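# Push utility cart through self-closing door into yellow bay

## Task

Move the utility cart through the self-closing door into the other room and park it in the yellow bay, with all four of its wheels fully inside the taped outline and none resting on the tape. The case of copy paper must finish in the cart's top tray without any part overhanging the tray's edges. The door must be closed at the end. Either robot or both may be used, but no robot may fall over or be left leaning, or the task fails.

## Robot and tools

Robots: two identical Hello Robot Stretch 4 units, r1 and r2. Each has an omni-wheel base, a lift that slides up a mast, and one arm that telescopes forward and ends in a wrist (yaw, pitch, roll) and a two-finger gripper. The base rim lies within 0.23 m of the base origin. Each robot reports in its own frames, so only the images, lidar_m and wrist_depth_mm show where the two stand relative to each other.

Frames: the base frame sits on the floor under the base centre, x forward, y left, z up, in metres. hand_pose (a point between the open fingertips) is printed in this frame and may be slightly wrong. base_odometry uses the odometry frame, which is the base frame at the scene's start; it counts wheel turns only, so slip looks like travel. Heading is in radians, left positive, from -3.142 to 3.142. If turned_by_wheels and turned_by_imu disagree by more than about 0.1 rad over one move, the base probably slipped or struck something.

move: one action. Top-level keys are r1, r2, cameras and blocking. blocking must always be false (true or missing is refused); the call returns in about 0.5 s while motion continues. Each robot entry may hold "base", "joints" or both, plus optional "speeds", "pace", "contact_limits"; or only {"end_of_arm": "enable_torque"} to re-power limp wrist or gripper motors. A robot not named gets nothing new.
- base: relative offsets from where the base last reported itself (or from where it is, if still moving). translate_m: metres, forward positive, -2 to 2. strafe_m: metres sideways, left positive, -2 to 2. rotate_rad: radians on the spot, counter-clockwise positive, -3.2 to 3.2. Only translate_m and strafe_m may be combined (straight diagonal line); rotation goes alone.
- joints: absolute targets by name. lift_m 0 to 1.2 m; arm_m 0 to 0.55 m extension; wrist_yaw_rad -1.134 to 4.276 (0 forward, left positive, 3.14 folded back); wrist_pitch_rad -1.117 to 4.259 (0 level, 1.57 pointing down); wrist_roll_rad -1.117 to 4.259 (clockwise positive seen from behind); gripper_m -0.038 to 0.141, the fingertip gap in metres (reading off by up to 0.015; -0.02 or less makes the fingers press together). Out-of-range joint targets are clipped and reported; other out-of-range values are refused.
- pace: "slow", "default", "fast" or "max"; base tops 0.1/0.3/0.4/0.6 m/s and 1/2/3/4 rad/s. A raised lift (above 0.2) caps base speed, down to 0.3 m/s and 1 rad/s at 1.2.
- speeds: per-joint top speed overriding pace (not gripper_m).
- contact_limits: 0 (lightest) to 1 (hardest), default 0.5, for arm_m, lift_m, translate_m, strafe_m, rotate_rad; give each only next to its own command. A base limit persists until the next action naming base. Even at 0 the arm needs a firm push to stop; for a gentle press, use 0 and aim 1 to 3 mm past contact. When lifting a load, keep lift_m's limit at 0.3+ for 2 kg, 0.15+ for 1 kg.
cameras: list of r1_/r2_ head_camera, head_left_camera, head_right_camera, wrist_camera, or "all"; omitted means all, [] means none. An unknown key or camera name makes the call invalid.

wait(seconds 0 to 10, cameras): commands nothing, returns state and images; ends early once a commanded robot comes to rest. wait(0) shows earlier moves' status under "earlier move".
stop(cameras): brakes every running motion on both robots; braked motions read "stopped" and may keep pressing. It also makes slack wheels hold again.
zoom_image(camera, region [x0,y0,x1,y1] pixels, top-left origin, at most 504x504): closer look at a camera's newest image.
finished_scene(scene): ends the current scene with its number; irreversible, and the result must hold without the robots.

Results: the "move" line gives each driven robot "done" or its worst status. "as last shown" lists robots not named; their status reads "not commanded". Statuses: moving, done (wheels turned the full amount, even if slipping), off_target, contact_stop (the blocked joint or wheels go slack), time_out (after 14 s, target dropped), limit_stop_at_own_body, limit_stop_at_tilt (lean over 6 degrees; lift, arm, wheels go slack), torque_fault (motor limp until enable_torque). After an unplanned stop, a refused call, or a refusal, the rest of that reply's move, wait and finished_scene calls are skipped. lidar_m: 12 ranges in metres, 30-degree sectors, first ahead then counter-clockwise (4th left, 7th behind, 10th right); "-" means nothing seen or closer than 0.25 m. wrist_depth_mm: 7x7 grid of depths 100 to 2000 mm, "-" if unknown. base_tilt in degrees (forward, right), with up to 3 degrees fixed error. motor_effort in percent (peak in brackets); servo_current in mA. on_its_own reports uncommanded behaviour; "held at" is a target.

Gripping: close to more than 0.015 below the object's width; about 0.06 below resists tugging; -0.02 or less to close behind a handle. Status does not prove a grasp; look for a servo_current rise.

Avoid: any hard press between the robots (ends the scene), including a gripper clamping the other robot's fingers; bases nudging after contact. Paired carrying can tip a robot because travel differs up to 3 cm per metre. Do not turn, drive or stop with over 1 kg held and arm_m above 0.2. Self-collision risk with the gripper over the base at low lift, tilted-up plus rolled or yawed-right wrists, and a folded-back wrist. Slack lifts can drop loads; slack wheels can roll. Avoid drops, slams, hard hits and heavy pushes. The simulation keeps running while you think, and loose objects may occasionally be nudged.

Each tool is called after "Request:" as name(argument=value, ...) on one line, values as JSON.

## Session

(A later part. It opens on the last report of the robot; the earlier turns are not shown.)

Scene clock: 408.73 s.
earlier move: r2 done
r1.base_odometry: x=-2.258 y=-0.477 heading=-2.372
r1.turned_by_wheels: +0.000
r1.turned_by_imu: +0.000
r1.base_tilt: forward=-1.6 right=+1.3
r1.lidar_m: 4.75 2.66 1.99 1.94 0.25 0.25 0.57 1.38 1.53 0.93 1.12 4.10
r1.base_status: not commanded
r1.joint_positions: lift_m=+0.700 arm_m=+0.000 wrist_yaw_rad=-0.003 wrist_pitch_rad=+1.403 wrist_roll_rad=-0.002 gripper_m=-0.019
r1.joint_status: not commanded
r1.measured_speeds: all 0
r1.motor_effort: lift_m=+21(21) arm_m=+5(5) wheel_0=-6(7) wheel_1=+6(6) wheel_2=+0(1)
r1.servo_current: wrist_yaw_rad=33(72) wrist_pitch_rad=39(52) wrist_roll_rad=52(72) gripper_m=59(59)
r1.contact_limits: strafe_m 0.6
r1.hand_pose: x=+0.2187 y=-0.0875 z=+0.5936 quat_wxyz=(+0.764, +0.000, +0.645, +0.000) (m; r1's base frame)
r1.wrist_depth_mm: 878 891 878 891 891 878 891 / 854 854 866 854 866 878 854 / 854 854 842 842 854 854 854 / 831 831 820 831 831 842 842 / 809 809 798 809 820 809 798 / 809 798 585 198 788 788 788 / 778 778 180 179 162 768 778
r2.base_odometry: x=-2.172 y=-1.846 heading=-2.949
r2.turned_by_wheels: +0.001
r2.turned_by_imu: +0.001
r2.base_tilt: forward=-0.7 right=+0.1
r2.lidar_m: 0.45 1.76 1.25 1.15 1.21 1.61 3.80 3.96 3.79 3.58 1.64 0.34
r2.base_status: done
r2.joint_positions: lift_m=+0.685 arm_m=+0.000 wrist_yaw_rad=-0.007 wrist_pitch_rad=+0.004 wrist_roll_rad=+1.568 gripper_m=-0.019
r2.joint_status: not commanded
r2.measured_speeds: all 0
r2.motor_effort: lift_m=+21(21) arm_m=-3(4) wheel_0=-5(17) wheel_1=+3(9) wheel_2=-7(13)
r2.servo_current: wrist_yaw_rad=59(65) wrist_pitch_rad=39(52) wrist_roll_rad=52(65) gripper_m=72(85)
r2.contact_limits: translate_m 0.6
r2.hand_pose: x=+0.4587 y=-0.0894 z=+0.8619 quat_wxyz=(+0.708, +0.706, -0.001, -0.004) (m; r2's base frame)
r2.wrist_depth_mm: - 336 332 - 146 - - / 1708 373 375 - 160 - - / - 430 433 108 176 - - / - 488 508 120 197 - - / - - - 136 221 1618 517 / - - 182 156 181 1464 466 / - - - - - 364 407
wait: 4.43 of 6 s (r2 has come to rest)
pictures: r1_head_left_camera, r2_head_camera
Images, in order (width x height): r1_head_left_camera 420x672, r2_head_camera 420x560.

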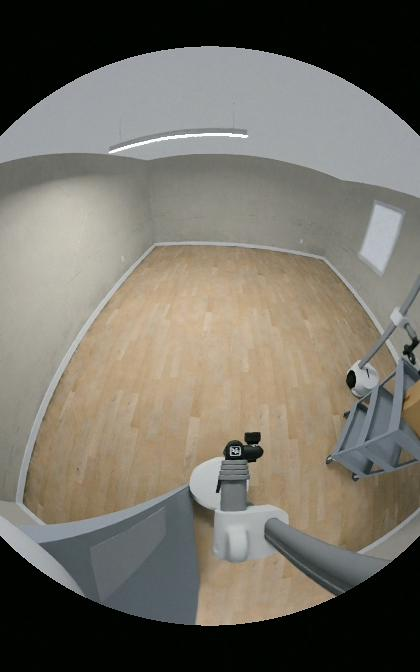

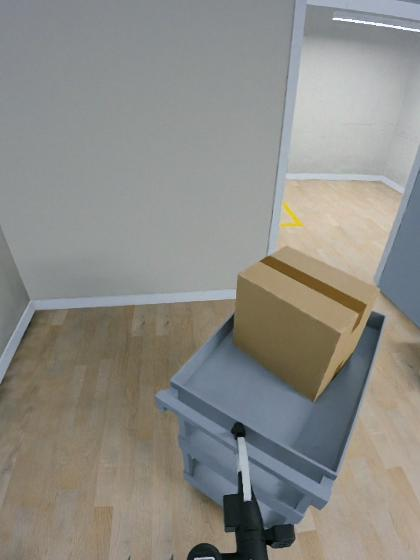

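Request:
move(blocking=false, cameras=[], r2={"base":{"translate_m":0.08,"strafe_m":0.1},"pace":"slow","contact_limits":{"translate_m":0.6}})

Request:
wait(seconds=4, cameras=[])

Request:
move(blocking=false, cameras=[], r2={"base":{"translate_m":0.32,"strafe_m":-0.24},"pace":"slow","contact_limits":{"translate_m":0.6}})

Request:
wait(seconds=6, cameras=["r2_head_camera","r1_head_left_camera"])

Scene clock: 420.43 s.
move: r2 moving
r1: as last shown
r1.lidar_m: 4.75 2.66 2.02 1.95 0.25 0.25 0.57 1.38 1.56 0.93 1.14 4.10
r1.motor_effort: lift_m=+21(21) arm_m=+4(5) wheel_0=-5(6) wheel_1=+6(6) wheel_2=+0(1)
r1.servo_current: wrist_yaw_rad=46(72) wrist_pitch_rad=46(52) wrist_roll_rad=46(52) gripper_m=52(59)
r1.contact_limits: strafe_m 0.6
r1.wrist_depth_mm: 891 878 891 891 891 891 904 / 866 866 866 866 866 854 854 / 831 842 854 854 842 854 842 / 831 831 831 831 820 831 831 / 809 798 798 798 798 820 809 / 798 798 580 199 788 798 778 / 768 768 180 180 162 759 778
r2.base_odometry: x=-2.178 y=-1.857 heading=-2.950
r2.turned_by_wheels: -0.001
r2.turned_by_imu: +0.000
r2.base_tilt: forward=-0.7 right=+0.1
r2.lidar_m: 0.43 1.77 1.24 1.16 1.18 1.57 3.75 3.97 3.79 3.59 1.65 0.34
r2.base_status: translate_m moving; strafe_m moving
r2.joint_positions: lift_m=+0.685 arm_m=+0.000 wrist_yaw_rad=-0.007 wrist_pitch_rad=+0.004 wrist_roll_rad=+1.568 gripper_m=-0.019
r2.joint_status: not commanded
r2.measured_speeds: translate_m=+0.031 strafe_m=+0.039 rotate_rad=-0.002 lift_m=+0.000 arm_m=+0.000 wrist_yaw_rad=+0.000 wrist_pitch_rad=+0.000 wrist_roll_rad=+0.000
r2.motor_effort: lift_m=+21(21) arm_m=-3(4) wheel_0=-6(8) wheel_1=+8(9) wheel_2=-13(13)
r2.servo_current: wrist_yaw_rad=59(59) wrist_pitch_rad=39(59) wrist_roll_rad=46(59) gripper_m=78(78)
r2.contact_limits: translate_m 0.6
r2.hand_pose: x=+0.4587 y=-0.0894 z=+0.8619 quat_wxyz=(+0.708, +0.706, -0.001, -0.004) (m; r2's base frame)
r2.wrist_depth_mm: 332 334 330 - 143 - - / 1756 373 377 - 161 - - / - 430 433 106 175 - - / - 492 492 116 195 - - / - - - 133 221 1576 512 / - - 183 154 180 1499 462 / - - - - - 359 407
pictures: none
No camera images: "cameras" was empty.

Scene clock: 422.50 s.
earlier move: r2 done
r1.base_odometry: x=-2.258 y=-0.477 heading=-2.372
r1.turned_by_wheels: +0.000
r1.turned_by_imu: +0.000
r1.base_tilt: forward=-1.6 right=+1.3
r1.lidar_m: 4.75 2.67 2.01 1.95 0.25 0.25 0.55 1.39 1.55 0.96 1.27 4.10
r1.base_status: not commanded
r1.joint_positions: lift_m=+0.700 arm_m=+0.000 wrist_yaw_rad=-0.003 wrist_pitch_rad=+1.403 wrist_roll_rad=-0.002 gripper_m=-0.019
r1.joint_status: not commanded
r1.measured_speeds: all 0
r1.motor_effort: lift_m=+21(21) arm_m=+4(5) wheel_0=-6(6) wheel_1=+6(6) wheel_2=+0(1)
r1.servo_current: wrist_yaw_rad=59(72) wrist_pitch_rad=46(52) wrist_roll_rad=52(72) gripper_m=52(59)
r1.contact_limits: strafe_m 0.6
r1.hand_pose: x=+0.2187 y=-0.0875 z=+0.5936 quat_wxyz=(+0.764, +0.000, +0.645, +0.000) (m; r1's base frame)
r1.wrist_depth_mm: 891 878 891 891 891 891 878 / 878 854 854 878 854 866 878 / 854 842 854 842 854 842 842 / 831 831 820 820 831 831 831 / 809 809 809 809 809 809 820 / 778 788 585 198 809 788 798 / 778 768 180 180 162 768 778
r2.base_odometry: x=-2.232 y=-1.959 heading=-2.949
r2.turned_by_wheels: +0.001
r2.turned_by_imu: +0.001
r2.base_tilt: forward=-0.7 right=+0.1
r2.lidar_m: 0.46 1.65 1.12 1.05 1.08 1.48 4.03 4.05 3.88 3.67 1.69 0.31
r2.base_status: done
r2.joint_positions: lift_m=+0.685 arm_m=+0.000 wrist_yaw_rad=-0.005 wrist_pitch_rad=+0.004 wrist_roll_rad=+1.568 gripper_m=-0.019
r2.joint_status: not commanded
r2.measured_speeds: all 0
r2.motor_effort: lift_m=+21(21) arm_m=-3(4) wheel_0=-1(9) wheel_1=+6(10) wheel_2=-8(13)
r2.servo_current: wrist_yaw_rad=46(65) wrist_pitch_rad=46(59) wrist_roll_rad=46(59) gripper_m=72(85)
r2.contact_limits: translate_m 0.6
r2.hand_pose: x=+0.4588 y=-0.0889 z=+0.8619 quat_wxyz=(+0.708, +0.706, +0.000, -0.003) (m; r2's base frame)
r2.wrist_depth_mm: - 324 324 - - 119 - / 1661 379 384 - 134 - - / - 462 466 - 154 - - / - - - - 180 544 - / - - - - 216 1618 480 / - - 184 135 180 1499 445 / - - - - - 375 1060
wait: 2.07 of 4 s (r2 has come to rest)
pictures: none
No camera images: "cameras" was empty.

Scene clock: 423.00 s.
move: r2 moving
r1: as last shown
r1.lidar_m: 4.76 2.67 1.99 1.93 0.25 0.25 0.57 1.39 1.55 0.98 1.26 4.12
r1.motor_effort: lift_m=+21(21) arm_m=+5(5) wheel_0=-6(6) wheel_1=+6(6) wheel_2=+1(1)
r1.servo_current: wrist_yaw_rad=65(65) wrist_pitch_rad=39(46) wrist_roll_rad=52(65) gripper_m=52(59)
r1.contact_limits: strafe_m 0.6
r1.wrist_depth_mm: 891 878 878 891 878 891 891 / 854 878 854 866 866 866 866 / 854 854 854 842 854 842 842 / 831 831 831 831 831 842 820 / 809 809 809 809 798 820 820 / 788 788 591 199 798 798 798 / 778 759 180 179 162 768 778
r2.base_odometry: x=-2.244 y=-1.954 heading=-2.949
r2.turned_by_wheels: +0.000
r2.turned_by_imu: +0.000
r2.base_tilt: forward=-0.7 right=+0.0
r2.lidar_m: 0.44 1.66 1.16 1.07 1.11 1.50 4.07 4.07 3.89 3.64 1.68 0.34
r2.base_status: translate_m moving; strafe_m moving
r2.joint_positions: lift_m=+0.685 arm_m=+0.000 wrist_yaw_rad=+0.001 wrist_pitch_rad=+0.004 wrist_roll_rad=+1.568 gripper_m=-0.019
r2.joint_status: not commanded
r2.measured_speeds: translate_m=+0.042 strafe_m=-0.032 rotate_rad=+0.002 lift_m=+0.000 arm_m=+0.000 wrist_yaw_rad=+0.018 wrist_pitch_rad=+0.000 wrist_roll_rad=+0.000
r2.motor_effort: lift_m=+21(21) arm_m=-2(4) wheel_0=+14(16) wheel_1=-3(7) wheel_2=-11(13)
r2.servo_current: wrist_yaw_rad=39(65) wrist_pitch_rad=39(46) wrist_roll_rad=39(59) gripper_m=78(78)
r2.contact_limits: translate_m 0.6
r2.hand_pose: x=+0.4594 y=-0.0870 z=+0.8619 quat_wxyz=(+0.708, +0.706, +0.002, -0.001) (m; r2's base frame)
r2.wrist_depth_mm: 338 322 - - - 111 - / - 379 399 - - - - / - 466 473 - - - - / - - - - - 549 517 / - - - - 212 1618 473 / - - 184 130 178 1576 442 / - 136 - - 375 373 1118
pictures: none
No camera images: "cameras" was empty.

Scene clock: 427.70 s.
earlier move: r2 done
r1.base_odometry: x=-2.258 y=-0.477 heading=-2.372
r1.turned_by_wheels: +0.000
r1.turned_by_imu: +0.000
r1.base_tilt: forward=-1.6 right=+1.3
r1.lidar_m: 4.75 2.66 1.99 1.93 0.25 0.26 0.56 1.37 0.79 0.67 1.33 4.11
r1.base_status: not commanded
r1.joint_positions: lift_m=+0.700 arm_m=+0.000 wrist_yaw_rad=-0.003 wrist_pitch_rad=+1.403 wrist_roll_rad=-0.002 gripper_m=-0.019
r1.joint_status: not commanded
r1.measured_speeds: all 0
r1.motor_effort: lift_m=+21(21) arm_m=+5(5) wheel_0=-6(7) wheel_1=+6(6) wheel_2=+0(1)
r1.servo_current: wrist_yaw_rad=39(78) wrist_pitch_rad=46(52) wrist_roll_rad=46(85) gripper_m=59(65)
r1.contact_limits: strafe_m 0.6
r1.hand_pose: x=+0.2187 y=-0.0875 z=+0.5936 quat_wxyz=(+0.764, +0.000, +0.645, +0.000) (m; r1's base frame)
r1.wrist_depth_mm: 904 904 878 891 904 878 878 / 866 866 878 878 878 866 866 / 842 854 831 854 854 842 854 / 820 831 820 820 831 809 842 / 820 820 820 820 809 798 798 / 798 788 585 198 788 798 788 / 778 768 180 179 162 778 778
r2.base_odometry: x=-2.591 y=-1.785 heading=-2.950
r2.turned_by_wheels: -0.001
r2.turned_by_imu: +0.002
r2.base_tilt: forward=-0.6 right=+0.1
r2.lidar_m: 0.47 1.61 1.41 1.32 1.35 1.80 - 4.37 3.60 1.38 0.38 0.32
r2.base_status: done
r2.joint_positions: lift_m=+0.685 arm_m=+0.000 wrist_yaw_rad=-0.002 wrist_pitch_rad=+0.004 wrist_roll_rad=+1.568 gripper_m=-0.019
r2.joint_status: not commanded
r2.measured_speeds: all 0
r2.motor_effort: lift_m=+21(21) arm_m=+4(4) wheel_0=+4(18) wheel_1=-6(8) wheel_2=-8(13)
r2.servo_current: wrist_yaw_rad=33(65) wrist_pitch_rad=39(46) wrist_roll_rad=52(65) gripper_m=78(85)
r2.contact_limits: translate_m 0.6
r2.hand_pose: x=+0.4591 y=-0.0880 z=+0.8619 quat_wxyz=(+0.708, +0.706, +0.001, -0.002) (m; r2's base frame)
r2.wrist_depth_mm: - - - - - - - / - - - - - - - / - - - - - - - / - - - - - - 492 / - - - - - 1308 455 / - - - - 165 397 433 / - 128 - - - - 1160
wait: 4.70 of 6 s (r2 has come to rest)
pictures: r1_head_left_camera, r2_head_camera
Images, in order (width x height): r1_head_left_camera 420x672, r2_head_camera 420x560.

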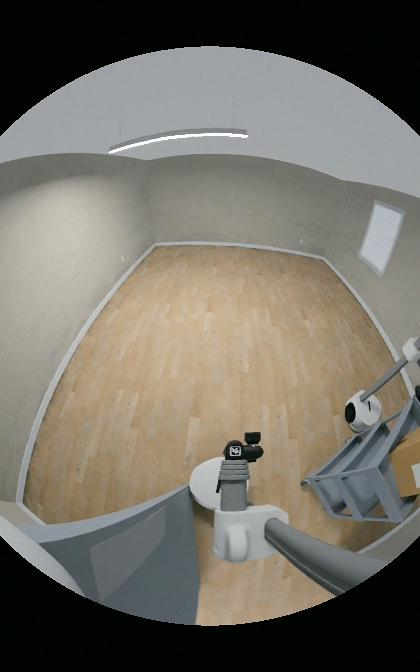

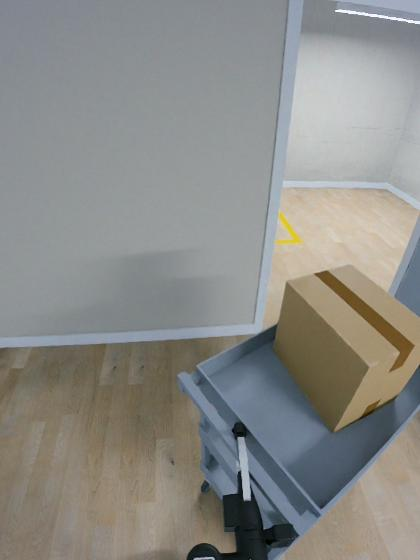

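Request:
move(blocking=false, cameras=[], r2={"base":{"translate_m":-0.14,"strafe_m":-0.42},"pace":"slow","contact_limits":{"strafe_m":0.6}})

Request:
wait(seconds=7, cameras=["r2_head_camera","r1_head_left_camera"])

Scene clock: 435.20 s.
move: r2 moving
r1: as last shown
r1.lidar_m: 4.74 2.67 1.99 1.94 0.25 0.25 0.57 1.37 0.78 0.67 1.32 4.09
r1.motor_effort: lift_m=+21(21) arm_m=+4(5) wheel_0=-6(6) wheel_1=+6(6) wheel_2=+1(1)
r1.servo_current: wrist_yaw_rad=46(65) wrist_pitch_rad=46(52) wrist_roll_rad=52(65) gripper_m=46(59)
r1.contact_limits: strafe_m 0.6
r1.wrist_depth_mm: 878 891 891 904 878 904 878 / 866 866 878 878 878 866 866 / 854 854 831 854 842 854 842 / 831 831 820 831 831 831 842 / 798 809 820 798 809 809 798 / 809 788 580 199 798 788 778 / 768 768 179 180 162 768 768
r2.base_odometry: x=-2.590 y=-1.772 heading=-2.950
r2.turned_by_wheels: +0.001
r2.turned_by_imu: +0.001
r2.base_tilt: forward=-0.7 right=+0.0
r2.lidar_m: 0.43 1.60 1.41 1.32 1.38 1.82 - 4.36 3.60 1.42 0.40 0.31
r2.base_status: translate_m moving; strafe_m moving
r2.joint_positions: lift_m=+0.685 arm_m=+0.000 wrist_yaw_rad=-0.002 wrist_pitch_rad=+0.004 wrist_roll_rad=+1.568 gripper_m=-0.019
r2.joint_status: not commanded
r2.measured_speeds: translate_m=-0.014 strafe_m=-0.048 rotate_rad=-0.002 lift_m=+0.000 arm_m=+0.000 wrist_yaw_rad=+0.000 wrist_pitch_rad=+0.000 wrist_roll_rad=+0.000
r2.motor_effort: lift_m=+21(21) arm_m=+4(4) wheel_0=+8(12) wheel_1=-9(11) wheel_2=+6(6)
r2.servo_current: wrist_yaw_rad=59(59) wrist_pitch_rad=46(46) wrist_roll_rad=59(59) gripper_m=65(78)
r2.contact_limits: strafe_m 0.6
r2.hand_pose: x=+0.4591 y=-0.0880 z=+0.8619 quat_wxyz=(+0.708, +0.706, +0.001, -0.002) (m; r2's base frame)
r2.wrist_depth_mm: - - - - - - - / - - - - - - - / - - - - - - - / - - - - - - 492 / - - - - - 1336 459 / - - - - 165 394 427 / - 136 - - - - 1182
pictures: none
No camera images: "cameras" was empty.

Scene clock: 440.40 s.
earlier move: r2 done
r1.base_odometry: x=-2.258 y=-0.477 heading=-2.372
r1.turned_by_wheels: +0.000
r1.turned_by_imu: +0.000
r1.base_tilt: forward=-1.6 right=+1.3
r1.lidar_m: 4.75 2.66 2.00 1.92 0.25 0.25 0.58 1.39 0.44 0.47 0.68 4.11
r1.base_status: not commanded
r1.joint_positions: lift_m=+0.700 arm_m=+0.000 wrist_yaw_rad=-0.003 wrist_pitch_rad=+1.403 wrist_roll_rad=-0.002 gripper_m=-0.019
r1.joint_status: not commanded
r1.measured_speeds: all 0
r1.motor_effort: lift_m=+21(21) arm_m=+4(5) wheel_0=-5(7) wheel_1=+6(6) wheel_2=+1(1)
r1.servo_current: wrist_yaw_rad=59(72) wrist_pitch_rad=39(52) wrist_roll_rad=65(72) gripper_m=52(59)
r1.contact_limits: strafe_m 0.6
r1.hand_pose: x=+0.2187 y=-0.0875 z=+0.5936 quat_wxyz=(+0.764, +0.000, +0.645, +0.000) (m; r1's base frame)
r1.wrist_depth_mm: 891 891 878 891 878 878 891 / 878 866 866 866 866 854 866 / 842 842 854 831 842 854 854 / 820 820 842 831 831 820 831 / 798 798 820 798 809 809 809 / 788 798 580 199 788 798 778 / 788 768 180 179 162 778 768
r2.base_odometry: x=-2.534 y=-1.346 heading=-2.950
r2.turned_by_wheels: +0.000
r2.turned_by_imu: +0.002
r2.base_tilt: forward=-0.7 right=+0.0
r2.lidar_m: 0.45 1.79 1.85 1.74 1.77 2.35 4.21 4.21 3.17 3.01 1.02 0.37
r2.base_status: done
r2.joint_positions: lift_m=+0.685 arm_m=+0.000 wrist_yaw_rad=+0.005 wrist_pitch_rad=+0.004 wrist_roll_rad=+1.568 gripper_m=-0.019
r2.joint_status: not commanded
r2.measured_speeds: all 0
r2.motor_effort: lift_m=+21(21) arm_m=+4(4) wheel_0=+5(14) wheel_1=-6(11) wheel_2=+9(12)
r2.servo_current: wrist_yaw_rad=39(65) wrist_pitch_rad=39(52) wrist_roll_rad=39(65) gripper_m=85(85)
r2.contact_limits: strafe_m 0.6
r2.hand_pose: x=+0.4597 y=-0.0861 z=+0.8619 quat_wxyz=(+0.708, +0.706, +0.003, +0.000) (m; r2's base frame)
r2.wrist_depth_mm: - 351 357 107 163 - - / - 375 377 118 176 - - / - 430 421 126 189 - - / 1537 500 477 136 206 - - / - - 530 149 225 - - / - - 182 167 180 1537 480 / - - - - - - 1182
wait: 5.20 of 7 s (r2 has come to rest)
pictures: r1_head_left_camera, r2_head_camera
Images, in order (width x height): r1_head_left_camera 420x672, r2_head_camera 420x560.

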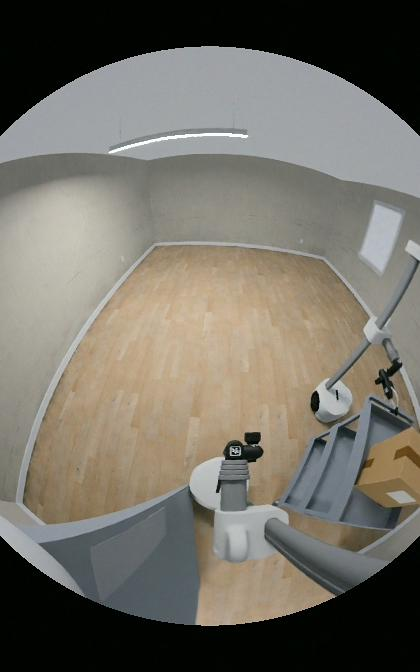

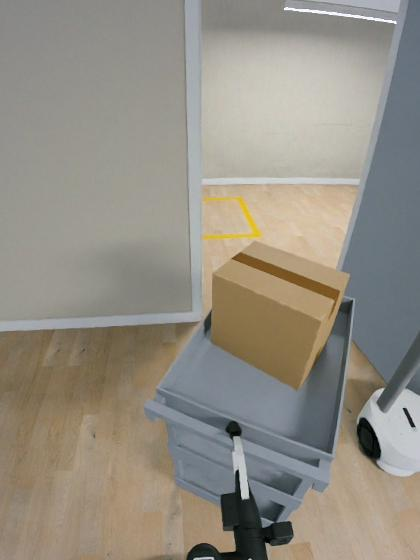

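Request:
move(r2={"base":{"strafe_m":-0.24,"translate_m":-0.12},"pace":"slow","contact_limits":{"translate_m":0.6}}, blocking=false, cameras=[])

Request:
wait(seconds=6, cameras=["r2_head_camera","r1_head_left_camera","r2_wrist_camera"])

Scene clock: 464.27 s.
move: r2 moving
r1: as last shown
r1.base_tilt: forward=-1.6 right=+1.2
r1.lidar_m: 4.76 2.66 2.00 1.94 0.25 0.25 0.57 1.39 0.42 0.47 0.65 4.11
r1.motor_effort: lift_m=+21(21) arm_m=+4(5) wheel_0=-5(6) wheel_1=+6(6) wheel_2=+0(1)
r1.servo_current: wrist_yaw_rad=65(65) wrist_pitch_rad=46(46) wrist_roll_rad=59(59) gripper_m=52(65)
r1.contact_limits: strafe_m 0.6
r1.wrist_depth_mm: 904 891 891 891 904 878 891 / 878 866 866 866 866 866 866 / 866 842 842 842 842 854 854 / 820 820 831 831 831 831 831 / 798 798 820 798 809 809 798 / 788 788 591 198 788 788 798 / 768 759 180 180 162 778 778
r2.base_odometry: x=-2.531 y=-1.334 heading=-2.949
r2.turned_by_wheels: +0.001
r2.turned_by_imu: +0.001
r2.base_tilt: forward=-0.7 right=+0.1
r2.lidar_m: 0.45 0.53 1.86 1.74 1.81 2.38 4.14 4.21 3.17 2.98 1.02 0.39
r2.base_status: translate_m moving; strafe_m moving
r2.joint_positions: lift_m=+0.685 arm_m=+0.000 wrist_yaw_rad=+0.005 wrist_pitch_rad=+0.004 wrist_roll_rad=+1.568 gripper_m=-0.019
r2.joint_status: not commanded
r2.measured_speeds: translate_m=-0.021 strafe_m=-0.043 rotate_rad=-0.001 lift_m=+0.000 arm_m=+0.000 wrist_yaw_rad=+0.000 wrist_pitch_rad=+0.000 wrist_roll_rad=+0.000
r2.motor_effort: lift_m=+21(21) arm_m=+4(4) wheel_0=+7(9) wheel_1=-8(9) wheel_2=+11(12)
r2.servo_current: wrist_yaw_rad=33(52) wrist_pitch_rad=39(46) wrist_roll_rad=46(59) gripper_m=65(78)
r2.contact_limits: translate_m 0.6
r2.hand_pose: x=+0.4597 y=-0.0861 z=+0.8619 quat_wxyz=(+0.708, +0.706, +0.003, +0.000) (m; r2's base frame)
r2.wrist_depth_mm: - 373 368 108 165 - - / - 375 375 119 177 - - / - 427 418 127 190 - - / 1537 496 477 137 206 - - / - - 535 150 224 - - / - - 181 168 180 1499 484 / - - - - - - 1205
pictures: none
No camera images: "cameras" was empty.

Scene clock: 467.73 s.
earlier move: r2 done
r1.base_odometry: x=-2.258 y=-0.477 heading=-2.372
r1.turned_by_wheels: +0.000
r1.turned_by_imu: +0.000
r1.base_tilt: forward=-1.6 right=+1.2
r1.lidar_m: 4.74 2.65 2.01 1.94 0.25 0.25 0.58 1.38 0.41 0.39 0.47 0.94
r1.base_status: not commanded
r1.joint_positions: lift_m=+0.700 arm_m=+0.000 wrist_yaw_rad=-0.003 wrist_pitch_rad=+1.403 wrist_roll_rad=-0.002 gripper_m=-0.019
r1.joint_status: not commanded
r1.measured_speeds: all 0
r1.motor_effort: lift_m=+21(21) arm_m=+4(5) wheel_0=-6(6) wheel_1=+6(6) wheel_2=+0(1)
r1.servo_current: wrist_yaw_rad=39(78) wrist_pitch_rad=39(52) wrist_roll_rad=52(72) gripper_m=52(65)
r1.contact_limits: strafe_m 0.6
r1.hand_pose: x=+0.2187 y=-0.0875 z=+0.5936 quat_wxyz=(+0.764, +0.000, +0.645, +0.000) (m; r1's base frame)
r1.wrist_depth_mm: 904 891 878 878 891 891 842 / 866 854 854 866 866 866 854 / 854 854 854 842 842 854 831 / 831 831 831 820 842 831 640 / 809 820 809 820 820 798 634 / 788 798 585 198 798 788 609 / 778 768 180 180 162 768 -
r2.base_odometry: x=-2.463 y=-1.088 heading=-2.949
r2.turned_by_wheels: +0.000
r2.turned_by_imu: +0.001
r2.base_tilt: forward=-0.7 right=+0.1
r2.lidar_m: 0.40 0.44 2.07 1.96 2.03 2.68 4.05 4.08 2.97 2.77 0.91 0.43
r2.base_status: done
r2.joint_positions: lift_m=+0.685 arm_m=+0.000 wrist_yaw_rad=+0.005 wrist_pitch_rad=+0.004 wrist_roll_rad=+1.568 gripper_m=-0.019
r2.joint_status: not commanded
r2.measured_speeds: all 0
r2.motor_effort: lift_m=+21(21) arm_m=+3(4) wheel_0=+2(9) wheel_1=-4(10) wheel_2=+9(13)
r2.servo_current: wrist_yaw_rad=46(65) wrist_pitch_rad=46(52) wrist_roll_rad=39(65) gripper_m=72(85)
r2.contact_limits: translate_m 0.6
r2.hand_pose: x=+0.4597 y=-0.0861 z=+0.8619 quat_wxyz=(+0.708, +0.706, +0.003, +0.000) (m; r2's base frame)
r2.wrist_depth_mm: - - - 159 217 1499 1160 / 1618 - - 163 220 788 - / 1618 427 424 165 224 - - / 1576 449 445 227 229 820 - / 1618 469 462 172 233 - - / - 488 186 175 181 - - / - - - - - - 508
wait: 3.47 of 6 s (r2 has come to rest)
pictures: r1_head_left_camera, r2_head_camera, r2_wrist_camera
Images, in order (width x height): r1_head_left_camera 420x672, r2_head_camera 420x560, r2_wrist_camera 616x392.

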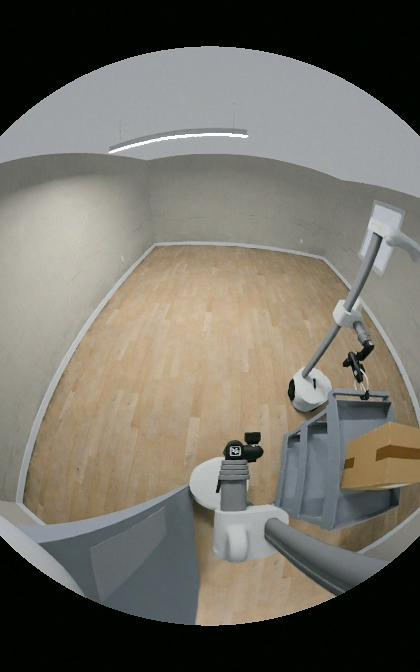

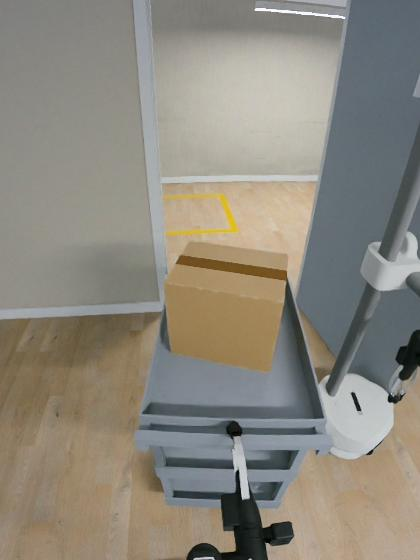

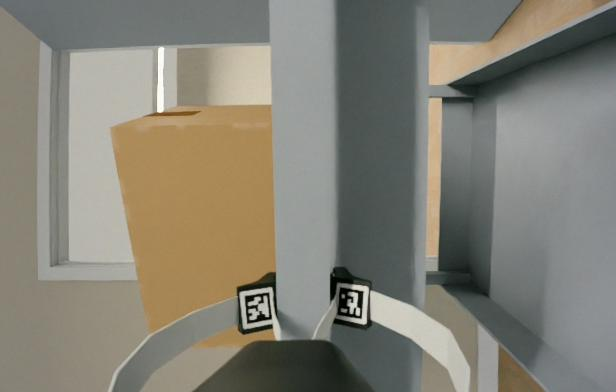

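Request:
move(r2={"base":{"strafe_m":-0.18,"translate_m":-0.01},"pace":"slow","contact_limits":{"translate_m":0.6}}, blocking=false, cameras=[])

Request:
wait(seconds=6, cameras=["r2_head_camera"])

Scene clock: 476.37 s.
move: r2 moving
r1: as last shown
r1.lidar_m: 4.76 2.68 2.00 1.93 0.25 0.27 0.58 1.38 0.41 0.39 0.47 0.94
r1.motor_effort: lift_m=+21(21) arm_m=+5(5) wheel_0=-5(6) wheel_1=+6(6) wheel_2=+0(1)
r1.servo_current: wrist_yaw_rad=52(78) wrist_pitch_rad=39(52) wrist_roll_rad=52(72) gripper_m=59(59)
r1.contact_limits: strafe_m 0.6
r1.wrist_depth_mm: 878 878 891 878 878 891 831 / 866 866 866 866 854 866 878 / 854 854 842 842 842 854 842 / 831 820 831 820 831 831 634 / 798 798 809 820 809 820 627 / 798 788 585 198 798 798 609 / 778 768 180 179 162 640 -
r2.base_odometry: x=-2.464 y=-1.074 heading=-2.948
r2.turned_by_wheels: +0.001
r2.turned_by_imu: +0.002
r2.base_tilt: forward=-0.7 right=+0.1
r2.lidar_m: 0.41 0.41 2.07 1.97 2.03 2.67 4.04 4.08 2.92 2.77 0.89 0.42
r2.base_status: translate_m moving; strafe_m moving
r2.joint_positions: lift_m=+0.685 arm_m=+0.000 wrist_yaw_rad=+0.005 wrist_pitch_rad=+0.004 wrist_roll_rad=+1.568 gripper_m=-0.019
r2.joint_status: not commanded
r2.measured_speeds: translate_m=-0.004 strafe_m=-0.055 rotate_rad=+0.001 lift_m=+0.000 arm_m=+0.000 wrist_yaw_rad=+0.000 wrist_pitch_rad=+0.000 wrist_roll_rad=+0.000
r2.motor_effort: lift_m=+21(21) arm_m=+4(4) wheel_0=+11(11) wheel_1=-7(9) wheel_2=+8(10)
r2.servo_current: wrist_yaw_rad=59(59) wrist_pitch_rad=46(46) wrist_roll_rad=59(59) gripper_m=78(78)
r2.contact_limits: translate_m 0.6
r2.hand_pose: x=+0.4597 y=-0.0861 z=+0.8619 quat_wxyz=(+0.708, +0.706, +0.003, +0.000) (m; r2's base frame)
r2.wrist_depth_mm: - - - 159 216 1464 1160 / 1661 - - 162 220 759 - / 1618 427 424 166 224 - - / 1661 442 439 226 228 820 - / 1576 473 469 171 231 - - / - 484 480 174 181 - - / - - - - - - 512
pictures: none
No camera images: "cameras" was empty.

Scene clock: 478.83 s.
earlier move: r2 done
r1.base_odometry: x=-2.258 y=-0.477 heading=-2.372
r1.turned_by_wheels: +0.000
r1.turned_by_imu: +0.000
r1.base_tilt: forward=-1.6 right=+1.2
r1.lidar_m: 4.76 2.71 1.99 1.94 0.25 0.25 0.59 1.38 0.36 0.32 0.34 0.49
r1.base_status: not commanded
r1.joint_positions: lift_m=+0.700 arm_m=+0.000 wrist_yaw_rad=-0.003 wrist_pitch_rad=+1.403 wrist_roll_rad=-0.002 gripper_m=-0.019
r1.joint_status: not commanded
r1.measured_speeds: all 0
r1.motor_effort: lift_m=+21(21) arm_m=+4(5) wheel_0=-7(7) wheel_1=+6(6) wheel_2=+0(1)
r1.servo_current: wrist_yaw_rad=46(78) wrist_pitch_rad=39(52) wrist_roll_rad=46(72) gripper_m=59(65)
r1.contact_limits: strafe_m 0.6
r1.hand_pose: x=+0.2187 y=-0.0875 z=+0.5936 quat_wxyz=(+0.764, +0.000, +0.645, +0.000) (m; r1's base frame)
r1.wrist_depth_mm: 878 878 891 891 904 891 699 / 878 866 878 866 878 866 854 / 854 842 854 854 842 842 854 / 820 831 820 831 831 615 - / 809 820 820 820 809 634 - / 788 788 585 199 788 647 - / 778 778 179 179 162 - -
r2.base_odometry: x=-2.487 y=-0.909 heading=-2.948
r2.turned_by_wheels: +0.000
r2.turned_by_imu: +0.001
r2.base_tilt: forward=-0.6 right=+0.1
r2.lidar_m: 0.37 0.37 2.28 2.13 2.21 2.95 4.05 3.91 2.73 2.59 1.04 0.45
r2.base_status: done
r2.joint_positions: lift_m=+0.685 arm_m=+0.000 wrist_yaw_rad=+0.005 wrist_pitch_rad=+0.004 wrist_roll_rad=+1.568 gripper_m=-0.019
r2.joint_status: not commanded
r2.measured_speeds: all 0
r2.motor_effort: lift_m=+21(21) arm_m=+4(4) wheel_0=+7(17) wheel_1=-3(9) wheel_2=+5(10)
r2.servo_current: wrist_yaw_rad=52(65) wrist_pitch_rad=39(46) wrist_roll_rad=52(59) gripper_m=78(85)
r2.contact_limits: translate_m 0.6
r2.hand_pose: x=+0.4597 y=-0.0861 z=+0.8619 quat_wxyz=(+0.708, +0.706, +0.003, +0.000) (m; r2's base frame)
r2.wrist_depth_mm: 699 - - 193 258 281 1060 / - - - 189 251 1537 1160 / 1708 - - 185 247 820 - / 1756 - 442 181 241 831 - / 1661 449 445 178 236 831 - / 1618 455 189 174 180 - - / - - 462 - 227 - -
wait: 2.47 of 6 s (r2 has come to rest)
pictures: r2_head_camera
Images, in order (width x height): r2_head_camera 420x560.

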